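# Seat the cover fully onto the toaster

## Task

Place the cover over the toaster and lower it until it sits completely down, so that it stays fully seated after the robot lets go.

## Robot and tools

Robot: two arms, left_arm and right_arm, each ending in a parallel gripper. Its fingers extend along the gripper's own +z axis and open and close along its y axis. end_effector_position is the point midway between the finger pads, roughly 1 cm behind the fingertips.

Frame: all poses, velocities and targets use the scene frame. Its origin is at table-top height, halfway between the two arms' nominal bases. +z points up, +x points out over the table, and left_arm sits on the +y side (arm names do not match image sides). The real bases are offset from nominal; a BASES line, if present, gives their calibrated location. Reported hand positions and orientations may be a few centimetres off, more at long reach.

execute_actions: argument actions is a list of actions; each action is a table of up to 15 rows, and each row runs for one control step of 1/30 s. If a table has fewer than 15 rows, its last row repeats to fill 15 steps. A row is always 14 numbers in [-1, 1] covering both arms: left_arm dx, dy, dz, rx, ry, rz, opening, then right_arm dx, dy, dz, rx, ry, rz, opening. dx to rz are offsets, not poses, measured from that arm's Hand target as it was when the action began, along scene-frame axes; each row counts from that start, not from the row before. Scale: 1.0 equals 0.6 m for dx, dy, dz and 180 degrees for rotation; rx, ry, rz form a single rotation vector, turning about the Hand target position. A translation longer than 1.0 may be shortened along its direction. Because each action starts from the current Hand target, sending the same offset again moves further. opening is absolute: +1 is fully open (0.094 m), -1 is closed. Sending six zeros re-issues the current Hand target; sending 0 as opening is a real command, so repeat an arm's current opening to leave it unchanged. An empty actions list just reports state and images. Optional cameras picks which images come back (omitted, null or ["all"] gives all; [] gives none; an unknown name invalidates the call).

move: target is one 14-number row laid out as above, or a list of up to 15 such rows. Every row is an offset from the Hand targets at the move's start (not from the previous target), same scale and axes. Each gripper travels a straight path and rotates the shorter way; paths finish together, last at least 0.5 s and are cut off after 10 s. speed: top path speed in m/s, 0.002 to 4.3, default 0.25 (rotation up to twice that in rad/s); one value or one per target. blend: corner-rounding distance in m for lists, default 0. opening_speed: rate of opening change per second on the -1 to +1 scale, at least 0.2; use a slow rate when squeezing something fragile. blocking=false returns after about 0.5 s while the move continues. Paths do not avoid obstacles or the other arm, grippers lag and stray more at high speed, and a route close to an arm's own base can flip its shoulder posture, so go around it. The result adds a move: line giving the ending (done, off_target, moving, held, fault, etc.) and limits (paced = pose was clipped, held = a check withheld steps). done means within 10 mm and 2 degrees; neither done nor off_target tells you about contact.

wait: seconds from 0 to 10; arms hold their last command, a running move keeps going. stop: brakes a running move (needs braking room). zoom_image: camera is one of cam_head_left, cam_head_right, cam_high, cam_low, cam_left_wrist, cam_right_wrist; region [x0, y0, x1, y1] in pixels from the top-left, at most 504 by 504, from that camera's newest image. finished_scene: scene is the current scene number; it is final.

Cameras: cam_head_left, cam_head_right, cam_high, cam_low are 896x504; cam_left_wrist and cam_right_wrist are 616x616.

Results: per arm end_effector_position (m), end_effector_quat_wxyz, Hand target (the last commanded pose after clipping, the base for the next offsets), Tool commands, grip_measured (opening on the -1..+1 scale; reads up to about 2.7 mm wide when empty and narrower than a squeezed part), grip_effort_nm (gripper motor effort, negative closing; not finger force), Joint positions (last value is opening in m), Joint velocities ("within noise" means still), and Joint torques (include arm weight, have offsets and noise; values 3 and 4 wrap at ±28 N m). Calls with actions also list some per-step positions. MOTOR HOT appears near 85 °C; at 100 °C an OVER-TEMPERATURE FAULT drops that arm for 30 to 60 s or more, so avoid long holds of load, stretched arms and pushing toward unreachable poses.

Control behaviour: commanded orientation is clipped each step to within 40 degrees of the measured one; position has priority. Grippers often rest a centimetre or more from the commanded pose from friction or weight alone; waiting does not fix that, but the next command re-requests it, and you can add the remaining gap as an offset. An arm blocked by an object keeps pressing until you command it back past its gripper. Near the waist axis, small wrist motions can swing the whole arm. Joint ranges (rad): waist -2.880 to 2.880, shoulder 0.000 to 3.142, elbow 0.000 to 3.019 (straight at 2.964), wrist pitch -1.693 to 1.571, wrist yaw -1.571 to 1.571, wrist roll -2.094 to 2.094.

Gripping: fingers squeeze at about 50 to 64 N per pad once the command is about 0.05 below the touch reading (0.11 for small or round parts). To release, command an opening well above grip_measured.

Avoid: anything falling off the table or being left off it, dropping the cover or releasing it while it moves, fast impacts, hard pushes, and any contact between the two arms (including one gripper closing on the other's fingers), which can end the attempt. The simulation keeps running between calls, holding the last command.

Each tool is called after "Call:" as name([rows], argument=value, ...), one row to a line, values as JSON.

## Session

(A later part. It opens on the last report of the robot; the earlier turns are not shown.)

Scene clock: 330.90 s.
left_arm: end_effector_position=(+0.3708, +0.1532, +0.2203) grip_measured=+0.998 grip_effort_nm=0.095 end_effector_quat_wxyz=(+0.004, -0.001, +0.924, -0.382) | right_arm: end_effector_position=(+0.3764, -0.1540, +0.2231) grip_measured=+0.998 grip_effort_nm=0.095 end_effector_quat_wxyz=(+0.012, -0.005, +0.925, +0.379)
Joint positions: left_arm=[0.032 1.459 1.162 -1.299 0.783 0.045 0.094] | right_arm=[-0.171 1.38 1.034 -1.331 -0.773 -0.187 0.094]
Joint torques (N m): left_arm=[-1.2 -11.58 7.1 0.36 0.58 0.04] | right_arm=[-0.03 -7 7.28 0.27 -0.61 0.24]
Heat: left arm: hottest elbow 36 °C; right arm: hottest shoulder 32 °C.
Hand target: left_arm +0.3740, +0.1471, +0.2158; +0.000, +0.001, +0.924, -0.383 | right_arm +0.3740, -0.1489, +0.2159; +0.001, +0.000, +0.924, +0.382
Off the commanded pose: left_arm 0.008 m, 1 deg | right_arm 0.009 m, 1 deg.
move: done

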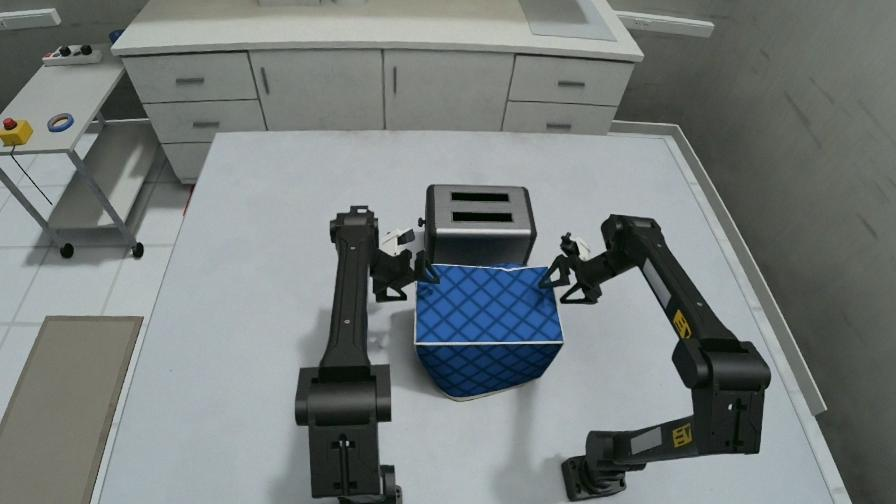

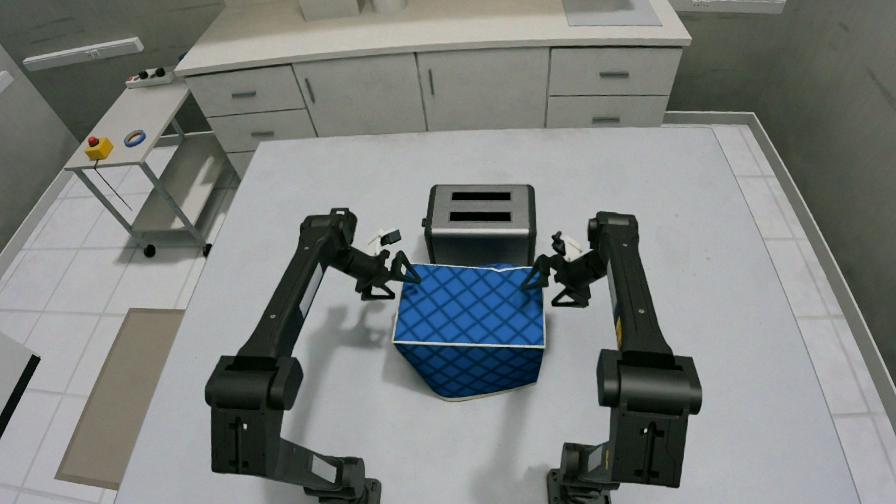

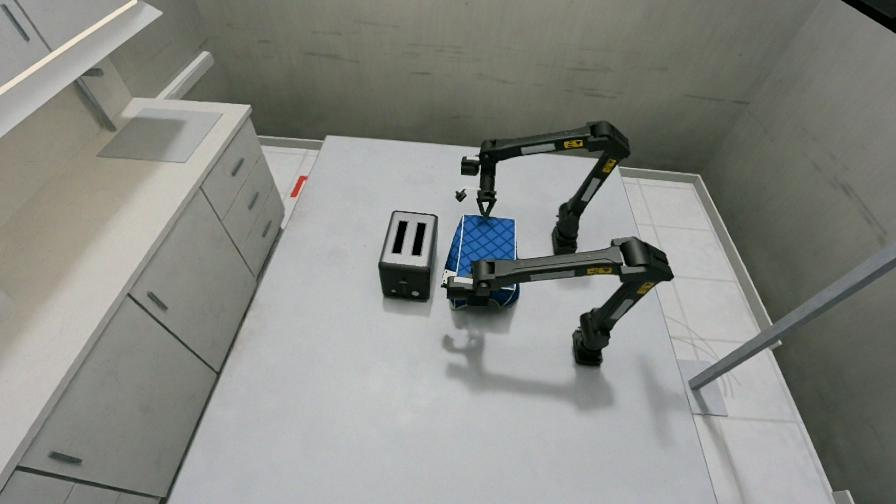

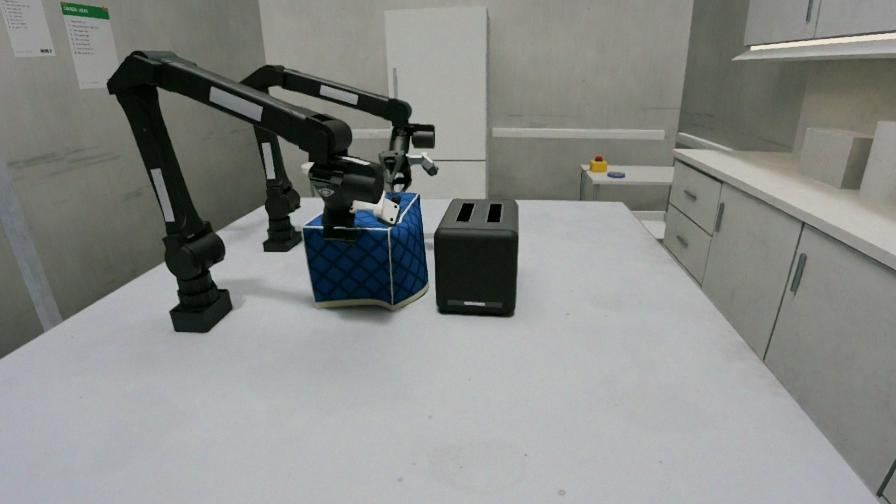

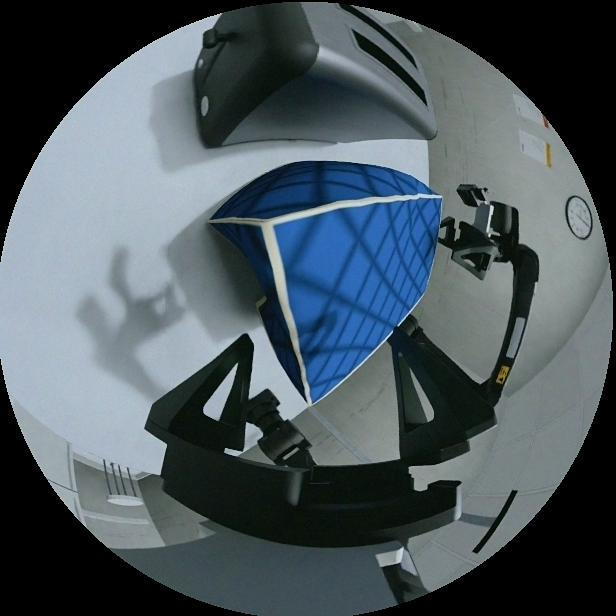

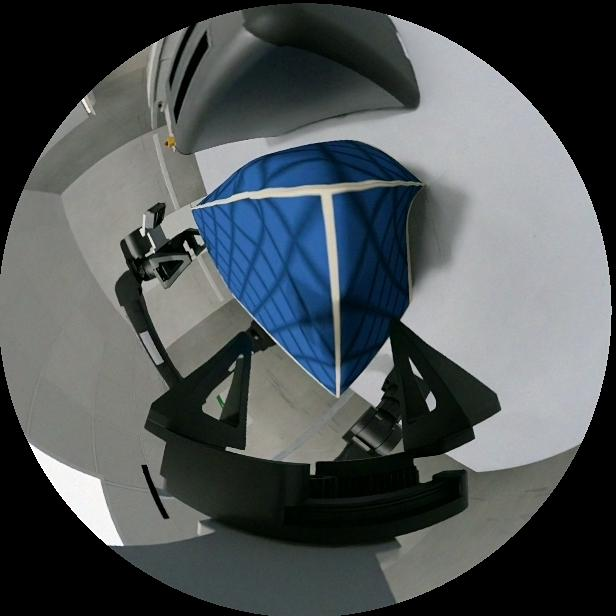

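Call:
move(target=[0,-0.025,-0.053,0,0,0,1,0,0.038,-0.05,0,0,0,1], speed=0.05)

Scene clock: 339.03 s.
left_arm: end_effector_position=(+0.3714, +0.1389, +0.1881) grip_measured=+0.998 grip_effort_nm=0.095 end_effector_quat_wxyz=(+0.004, -0.002, +0.924, -0.382) | right_arm: end_effector_position=(+0.3768, -0.1317, +0.1968) grip_measured=+0.998 grip_effort_nm=0.095 end_effector_quat_wxyz=(+0.017, -0.006, +0.925, +0.379)
Joint positions: left_arm=[-0.003 1.482 1.097 -1.176 0.783 -0.006 0.094] | right_arm=[-0.111 1.384 0.965 -1.186 -0.778 -0.101 0.094]
Joint torques (N m): left_arm=[-1.2 -11.34 7.08 0.47 0.57 0.01] | right_arm=[0.09 -6.12 7.17 0.38 -0.63 0.23]
Heat: left arm: hottest elbow 36 °C; right arm: hottest shoulder 32 °C.
Hand target: left_arm +0.3740, +0.1321, +0.1840; +0.000, +0.001, +0.924, -0.383 | right_arm +0.3741, -0.1261, +0.1860; +0.001, +0.000, +0.924, +0.382
Off the commanded pose: left_arm 0.008 m, 1 deg | right_arm 0.013 m, 2 deg.
move: off_target (right_arm)

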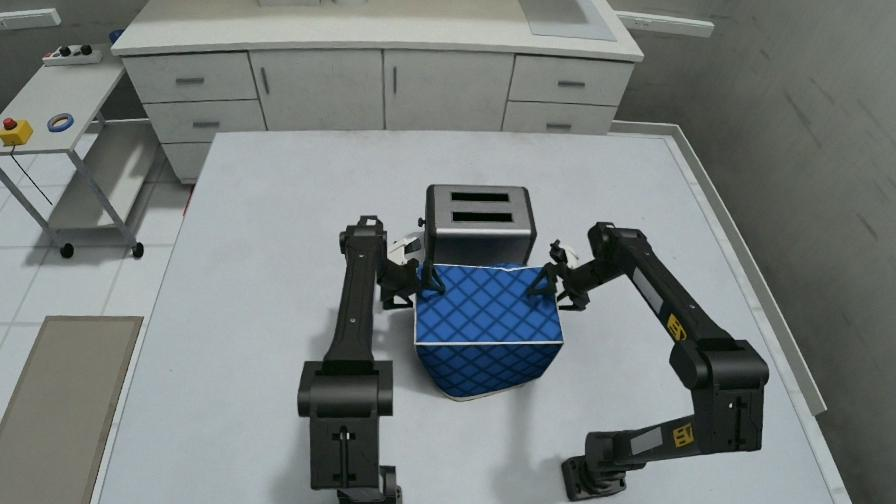

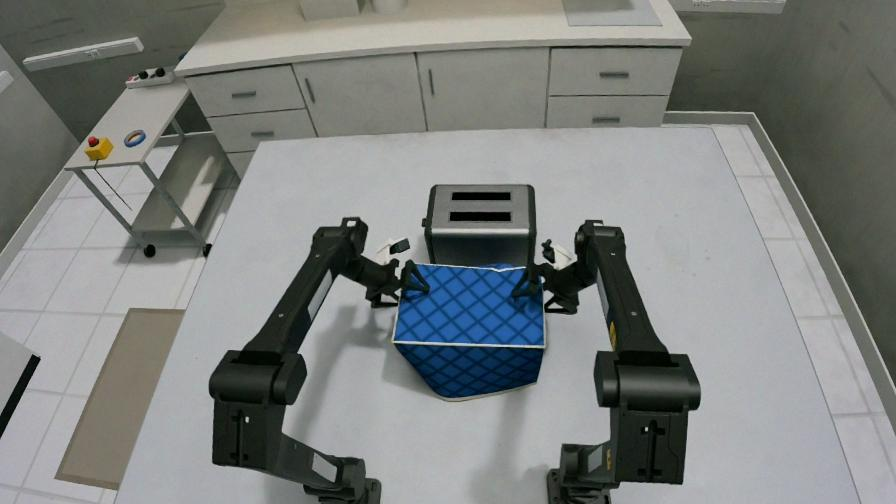

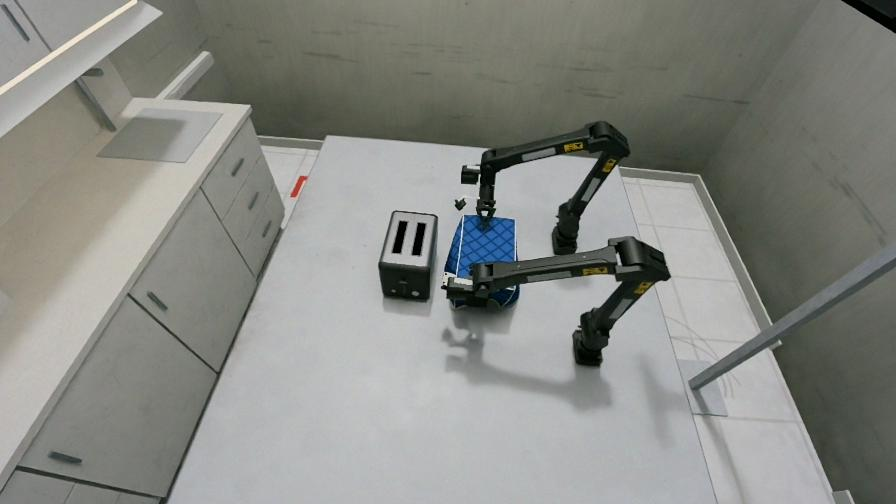

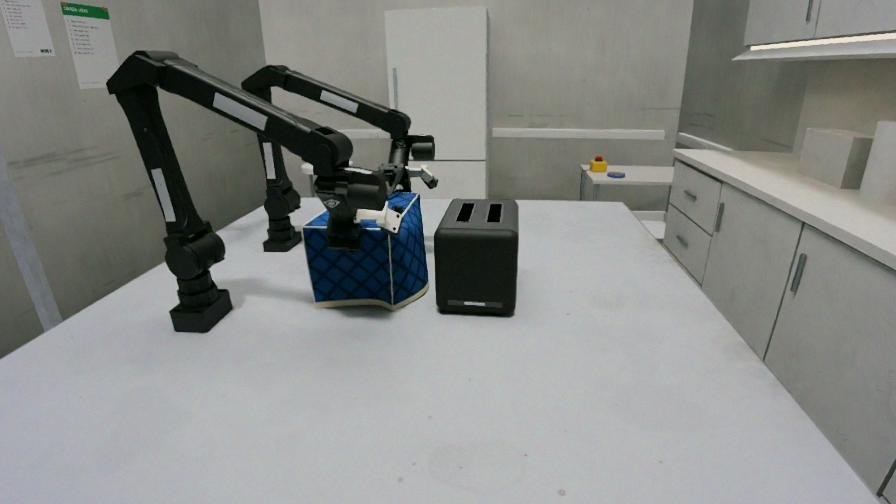

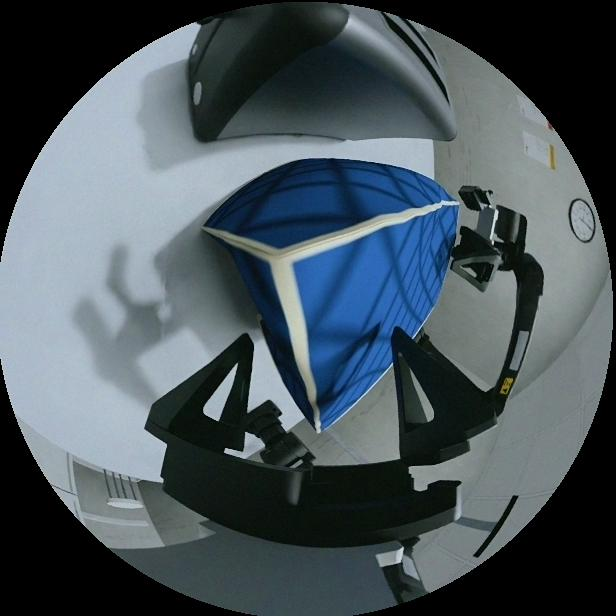

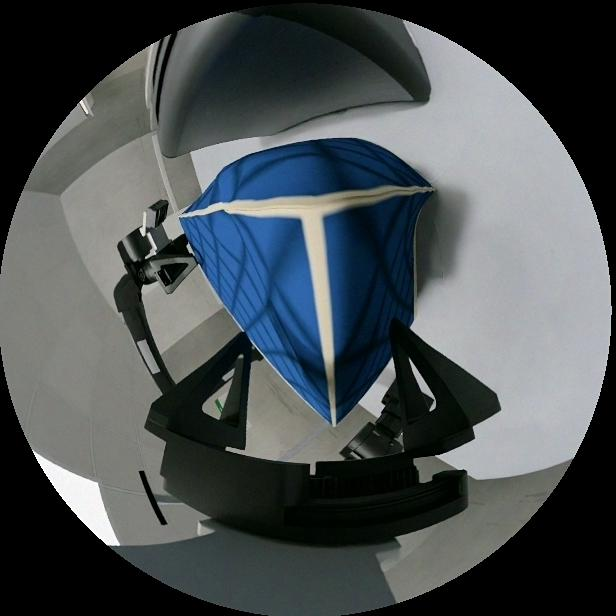

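Call:
move(target=[0,0,0,0,0,0,-1,0,0,0,0,0,0,-1], opening_speed=0.6)

Call:
move(target=[0,0.015,0.15,0,0,0,-1,0,-0.015,0.15,0,0,0,-1], speed=0.06)

Scene clock: 348.30 s.
left_arm: end_effector_position=(+0.3709, +0.1367, +0.1884) grip_measured=-0.885 grip_effort_nm=-0.999 end_effector_quat_wxyz=(+0.003, -0.001, +0.924, -0.383) | right_arm: end_effector_position=(+0.3766, -0.1299, +0.1974) grip_measured=-0.914 grip_effort_nm=-0.979 end_effector_quat_wxyz=(+0.016, -0.005, +0.924, +0.381)
Joint positions: left_arm=[-0.007 1.482 1.097 -1.176 0.785 -0.008 0.005] | right_arm=[-0.107 1.384 0.965 -1.186 -0.782 -0.095 0.004]
Joint torques (N m): left_arm=[-1.08 -11.52 6.97 0.49 0.52 0.02] | right_arm=[-0.21 -6.3 7.15 0.4 -0.44 0.18]
Heat: left arm: hottest elbow 36 °C; right arm: hottest shoulder 32 °C.
Hand target: left_arm +0.3740, +0.1322, +0.1840; +0.000, +0.001, +0.924, -0.383 | right_arm +0.3741, -0.1261, +0.1860; +0.001, +0.000, +0.924, +0.382
Off the commanded pose: left_arm 0.007 m, 0 deg | right_arm 0.012 m, 2 deg.
move: off_target (right_arm)

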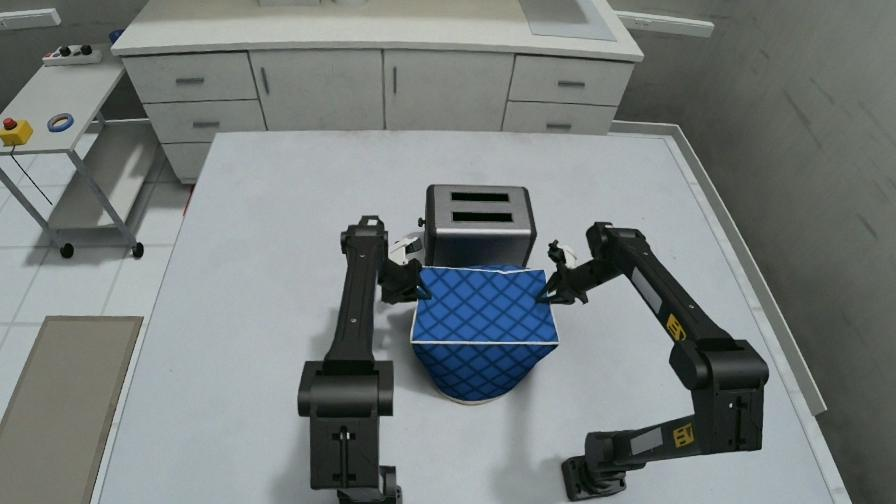

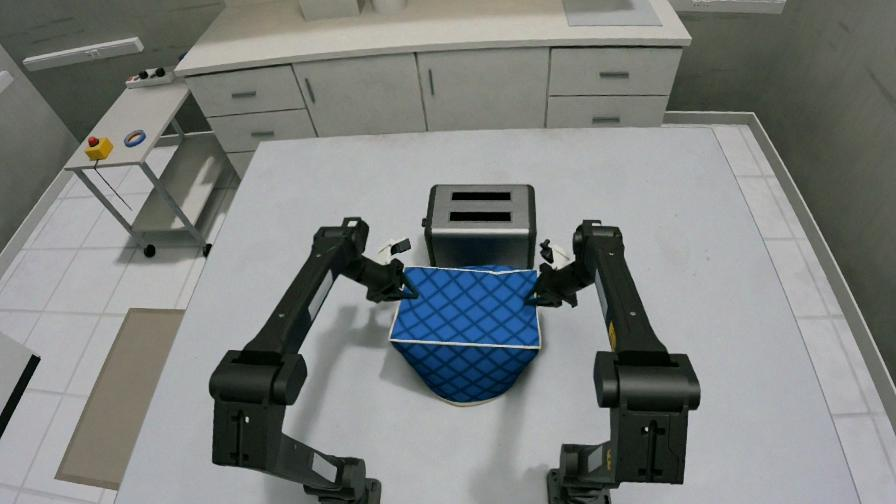

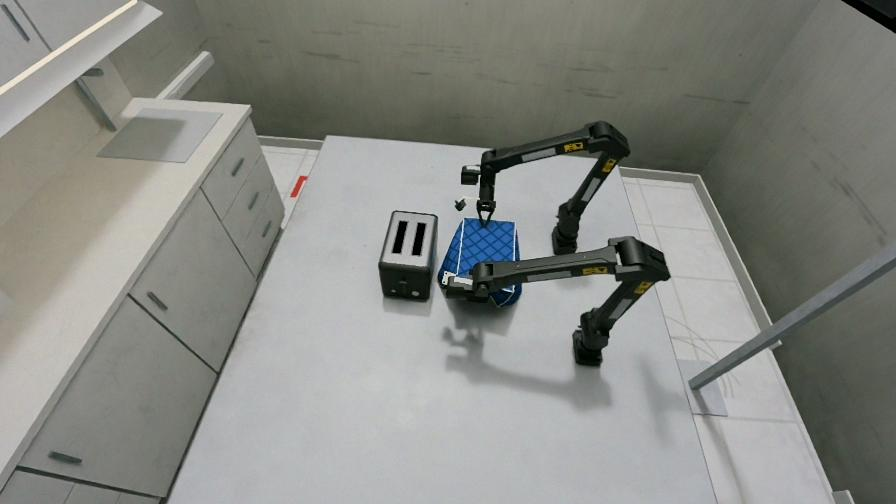

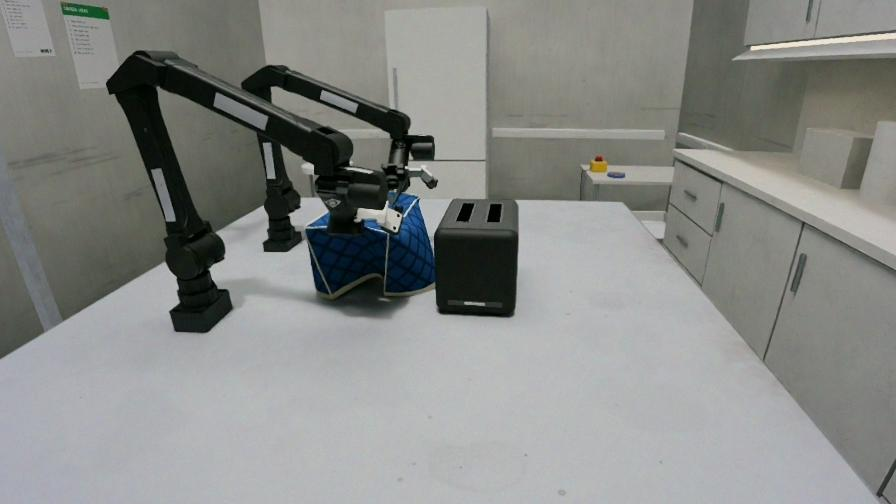

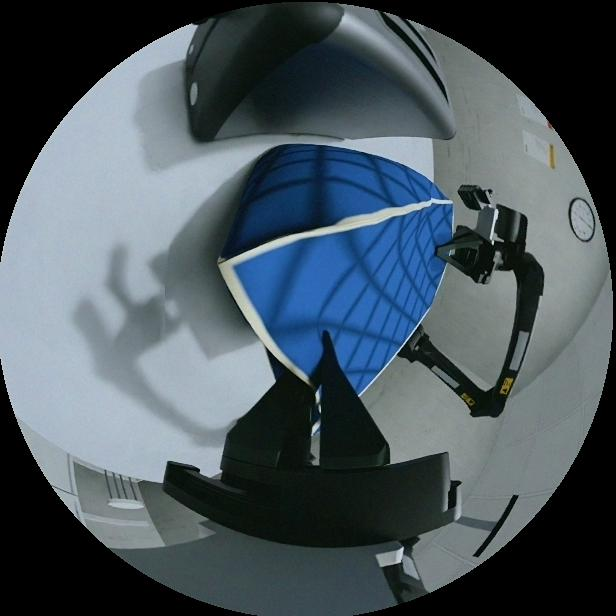

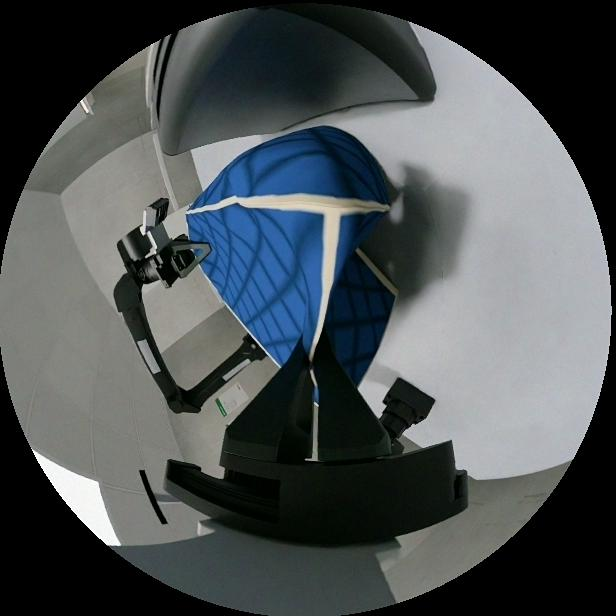

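Scene clock: 350.37 s.
left_arm: end_effector_position=(+0.3617, +0.1367, +0.2478) grip_measured=-0.887 grip_effort_nm=-1.033 end_effector_quat_wxyz=(-0.033, -0.011, +0.923, -0.382) | right_arm: end_effector_position=(+0.3608, -0.1288, +0.2519) grip_measured=-0.917 grip_effort_nm=-1.038 end_effector_quat_wxyz=(-0.032, +0.015, +0.922, +0.384)
Joint positions: left_arm=[-0.007 1.452 1.227 -1.418 0.785 0.004 0.005] | right_arm=[-0.107 1.346 1.075 -1.438 -0.782 -0.096 0.004]
Joint torques (N m): left_arm=[0.67 -14.33 10.59 -0.36 0.47 0.25] | right_arm=[-1.9 -8.59 13.19 -0.43 -0.34 -0.17]
Heat: left arm: hottest elbow 36 °C; right arm: hottest shoulder 32 °C.
Hand target: left_arm +0.3740, +0.1412, +0.2740; +0.000, +0.001, +0.924, -0.383 | right_arm +0.3741, -0.1351, +0.2759; +0.001, +0.000, +0.924, +0.382
Off the commanded pose: left_arm 0.029 m, 4 deg | right_arm 0.028 m, 4 deg.
move: off_target (left_arm, right_arm)

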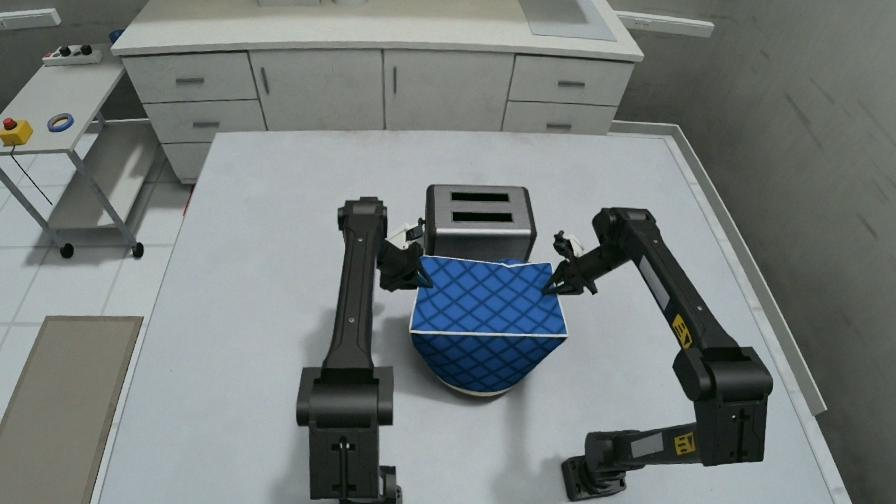

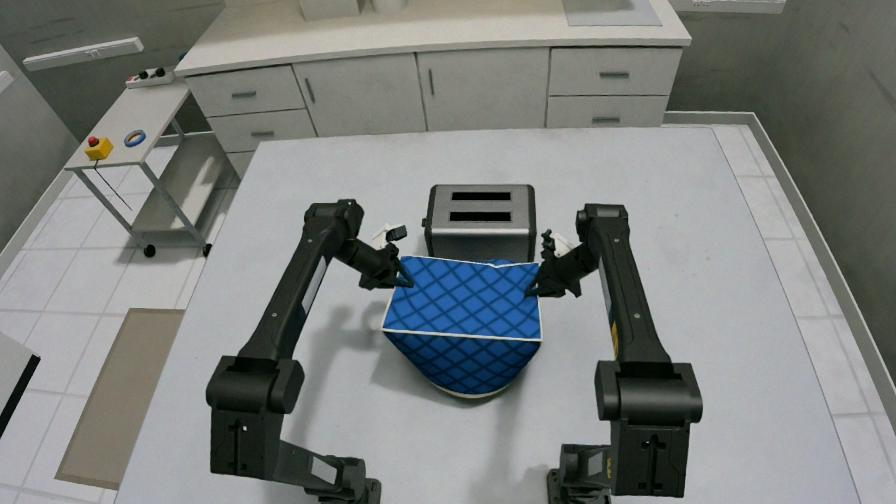

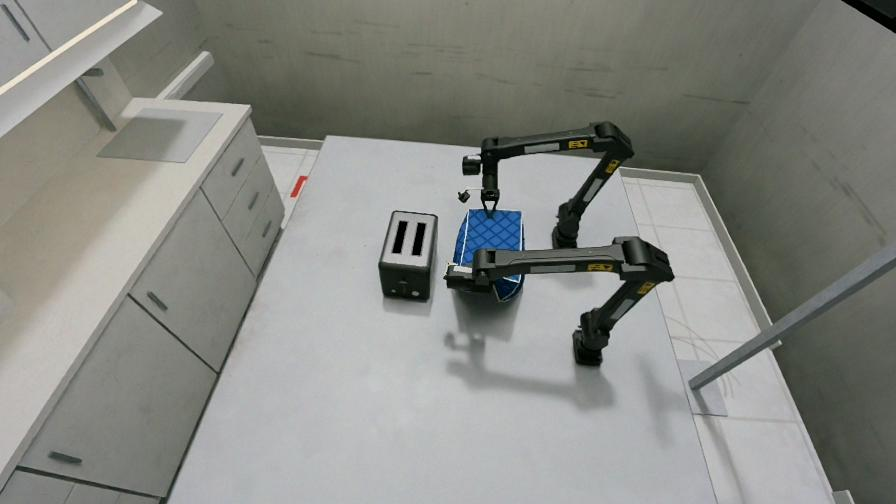

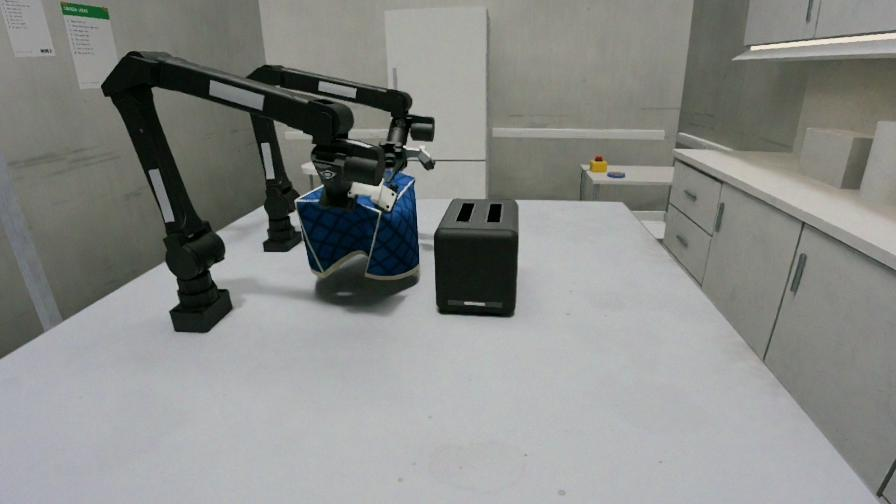

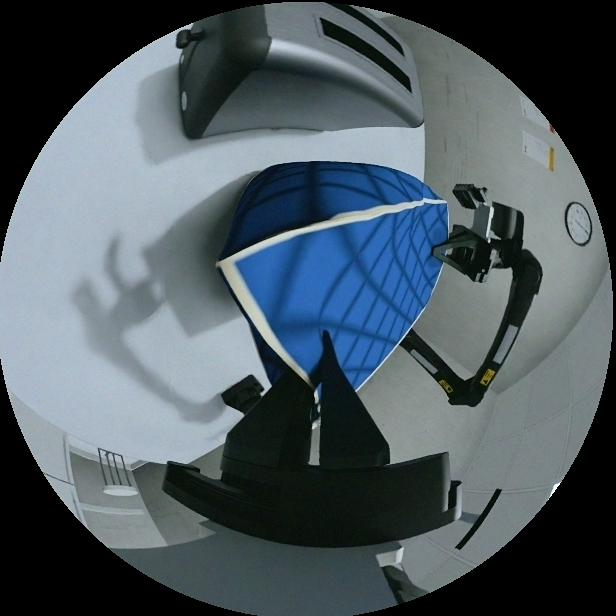

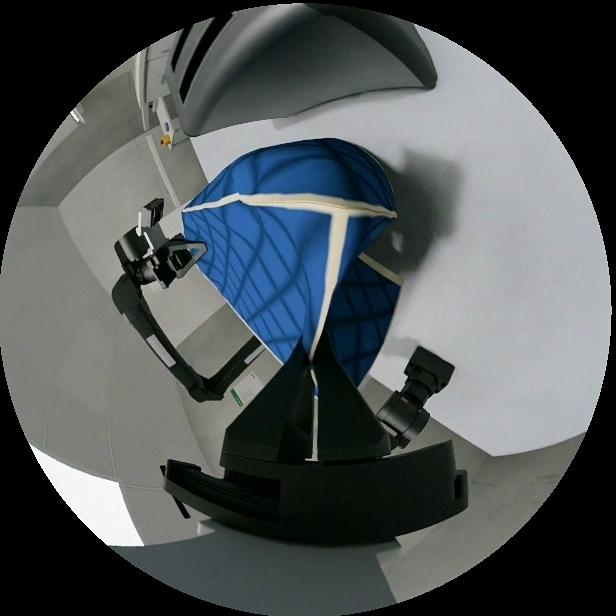

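Call:
move([
  [0,0,0.3,0.1,0,0,-1,0,0,0.3,-0.1,0,0,-1],
  [0.365,-0.013,0.3,0.1,0,0,-1,0.385,-0.013,0.3,-0.1,0,0,-1],
], speed=0.12)

Scene clock: 364.93 s.
left_arm: end_effector_position=(+0.5871, +0.1250, +0.4404) grip_measured=-0.887 grip_effort_nm=-1.028 end_effector_quat_wxyz=(+0.136, -0.025, +0.953, -0.269) | right_arm: end_effector_position=(+0.5941, -0.1363, +0.4422) grip_measured=-0.917 grip_effort_nm=-1.038 end_effector_quat_wxyz=(+0.117, +0.018, +0.961, +0.249)
Joint positions: left_arm=[-0.086 1.925 2.4 -1.681 0.504 -0.229 0.005] | right_arm=[-0.023 1.789 2.166 -1.671 -0.49 0.122 0.004]
Joint torques (N m): left_arm=[0.91 -19.49 10.37 0.23 0.47 0.01] | right_arm=[-1.9 -12.51 14.41 0.39 -0.51 0.3]
Heat: left arm: hottest elbow 37 °C; right arm: hottest shoulder 32 °C.
Hand target: left_arm +0.5931, +0.1333, +0.4539; -0.001, +0.001, +0.972, -0.234 | right_arm +0.6051, -0.1430, +0.4560; +0.001, +0.000, +0.973, +0.232
Off the commanded pose: left_arm 0.017 m, 17 deg | right_arm 0.019 m, 14 deg.
joint sent to its limit (left arm) — joint 4 (wrist pitch), lower limit. The joint targets are off in orientation, not in position.
joint sent to its limit (right arm) — joint 4 (wrist pitch), lower limit. The joint targets are off in orientation, not in position.
move: off_target (left_arm, right_arm)

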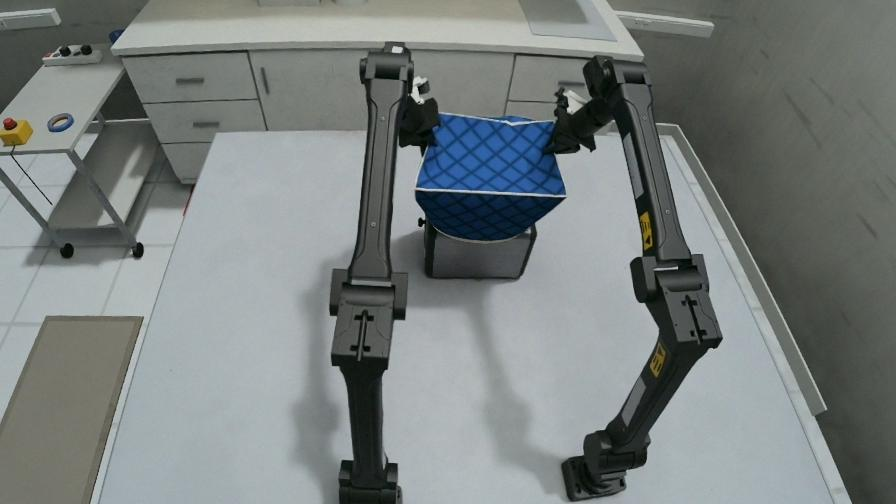

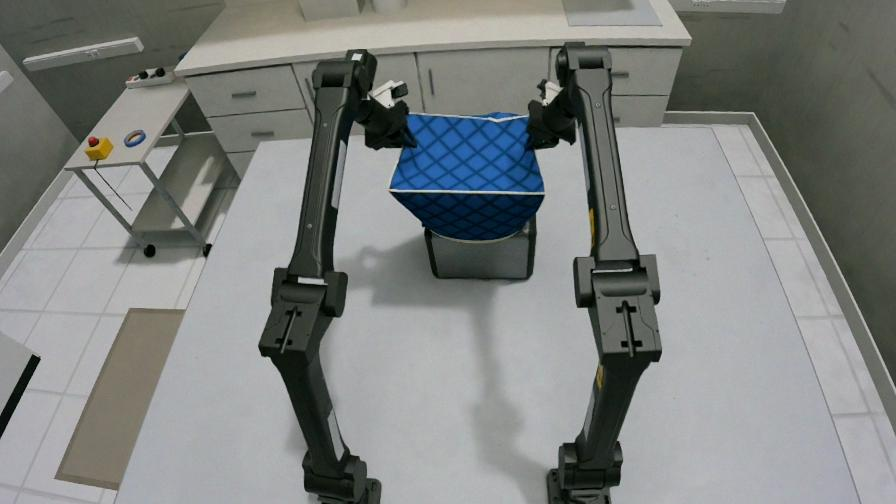

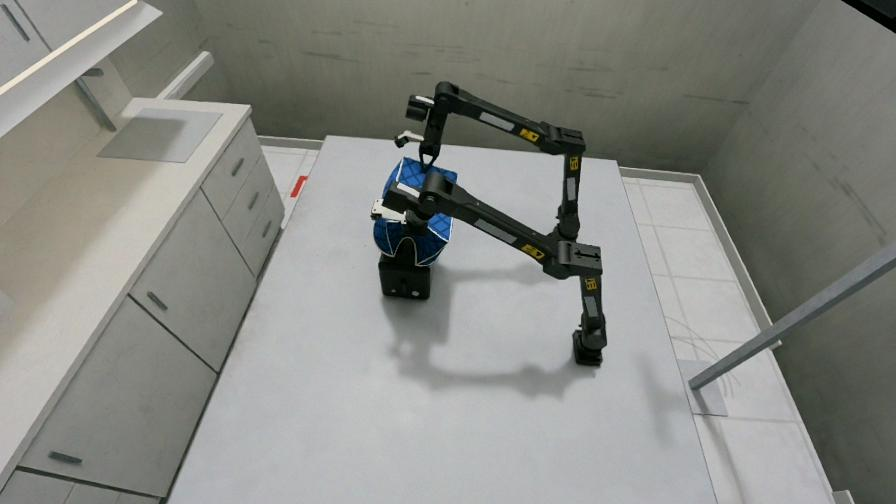

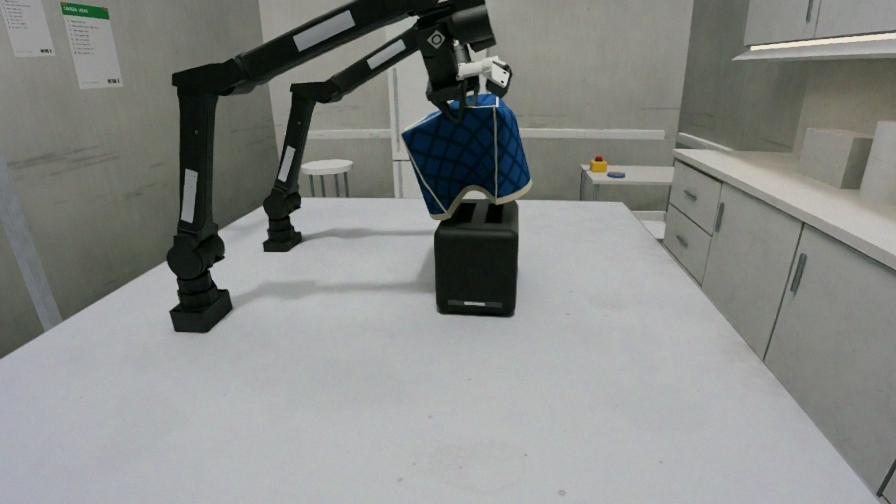

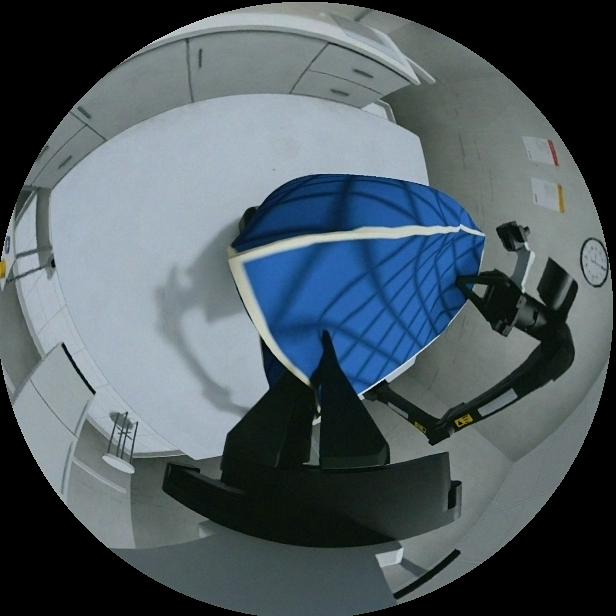

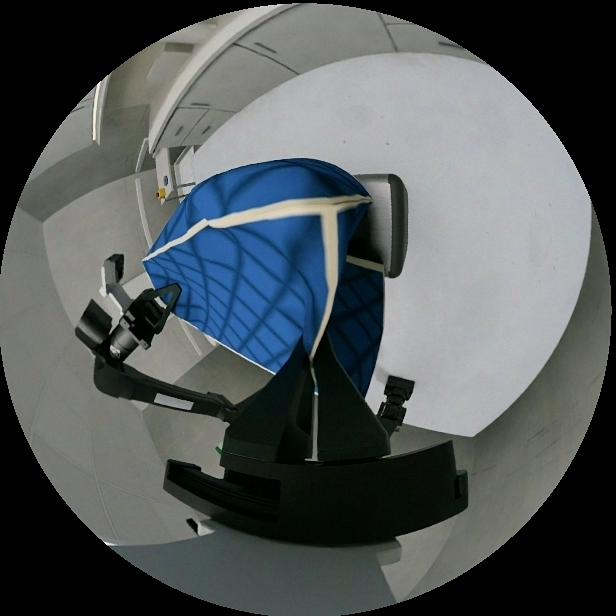

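Call:
move(target=[0,0,-0.08,0,0,0,-1,0,0,-0.08,0,0,0,-1], speed=0.06)

Scene clock: 375.83 s.
left_arm: end_effector_position=(+0.5880, +0.1256, +0.4141) grip_measured=-0.887 grip_effort_nm=-1.033 end_effector_quat_wxyz=(+0.112, -0.022, +0.958, -0.263) | right_arm: end_effector_position=(+0.5986, -0.1362, +0.4275) grip_measured=-0.917 grip_effort_nm=-1.033 end_effector_quat_wxyz=(+0.104, +0.016, +0.963, +0.248)
Joint positions: left_arm=[-0.086 1.935 2.353 -1.681 0.499 -0.206 0.005] | right_arm=[-0.023 1.809 2.158 -1.673 -0.491 0.11 0.004]
Joint torques (N m): left_arm=[0.85 -19.6 7.45 0.27 0.19 0.2] | right_arm=[-1.79 -12.51 8.25 0.38 -0.2 -0.07]
Heat: left arm: hottest elbow 36 °C; right arm: hottest elbow 34 °C.
Hand target: left_arm +0.5931, +0.1333, +0.4059; -0.001, +0.001, +0.972, -0.234 | right_arm +0.6050, -0.1429, +0.4080; +0.001, +0.000, +0.973, +0.232
Off the commanded pose: left_arm 0.012 m, 14 deg | right_arm 0.022 m, 12 deg.
joint sent to its limit (left arm) — joint 4 (wrist pitch), lower limit. The joint targets are off in orientation, not in position.
joint sent to its limit (right arm) — joint 4 (wrist pitch), lower limit. The joint targets are off in orientation, not in position.
move: off_target (left_arm, right_arm)

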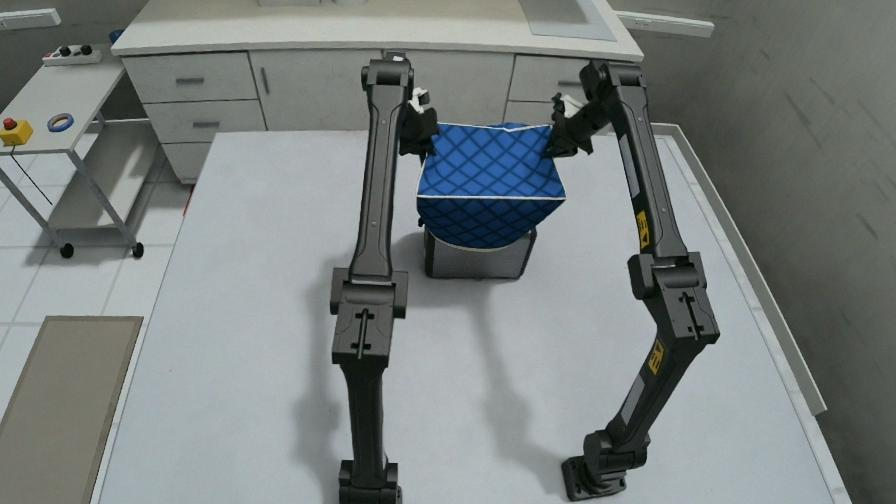

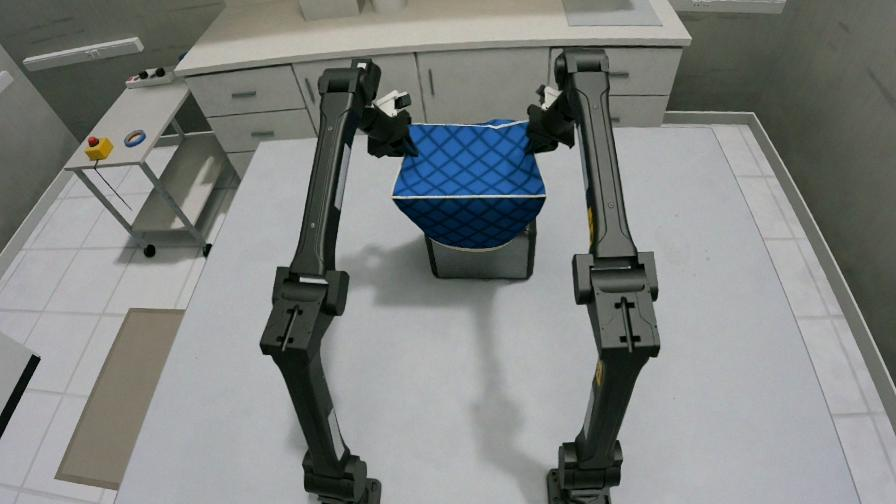

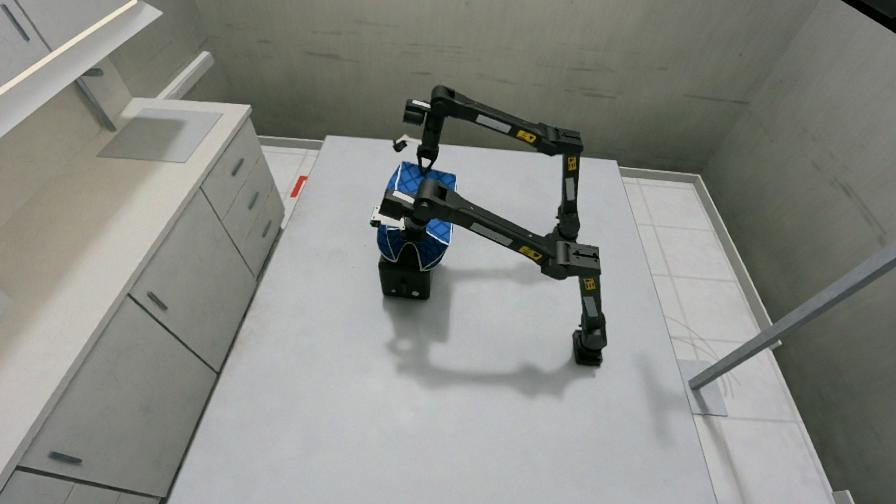

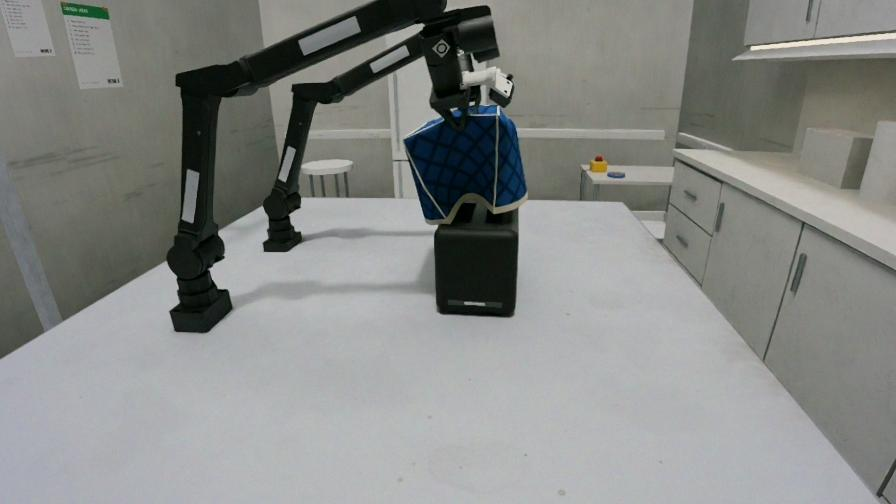

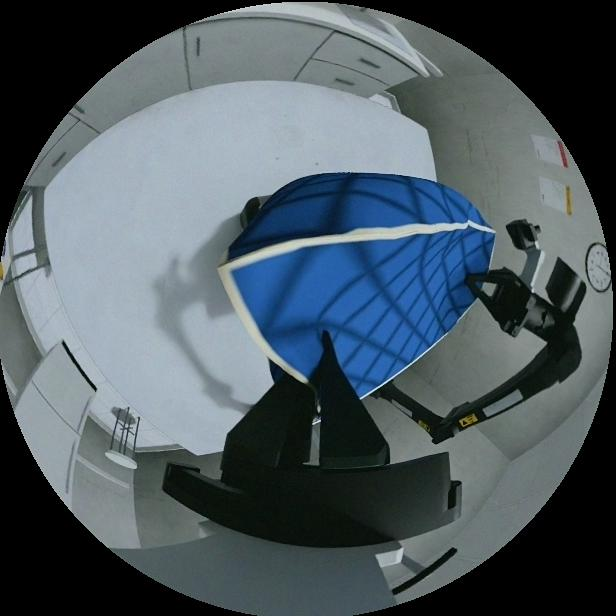

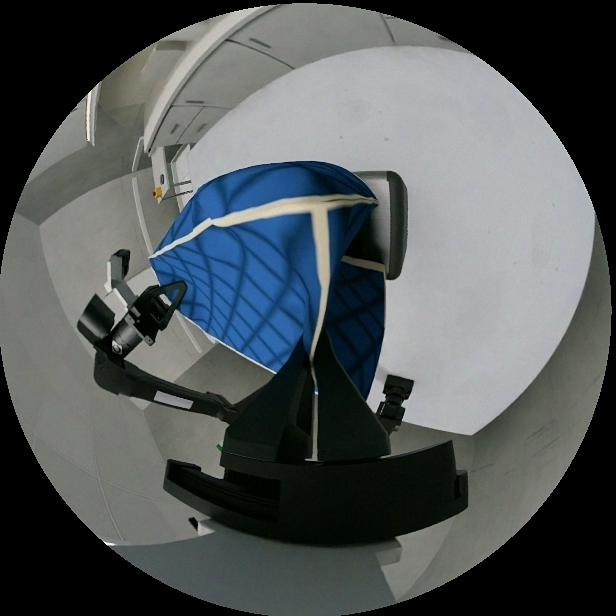

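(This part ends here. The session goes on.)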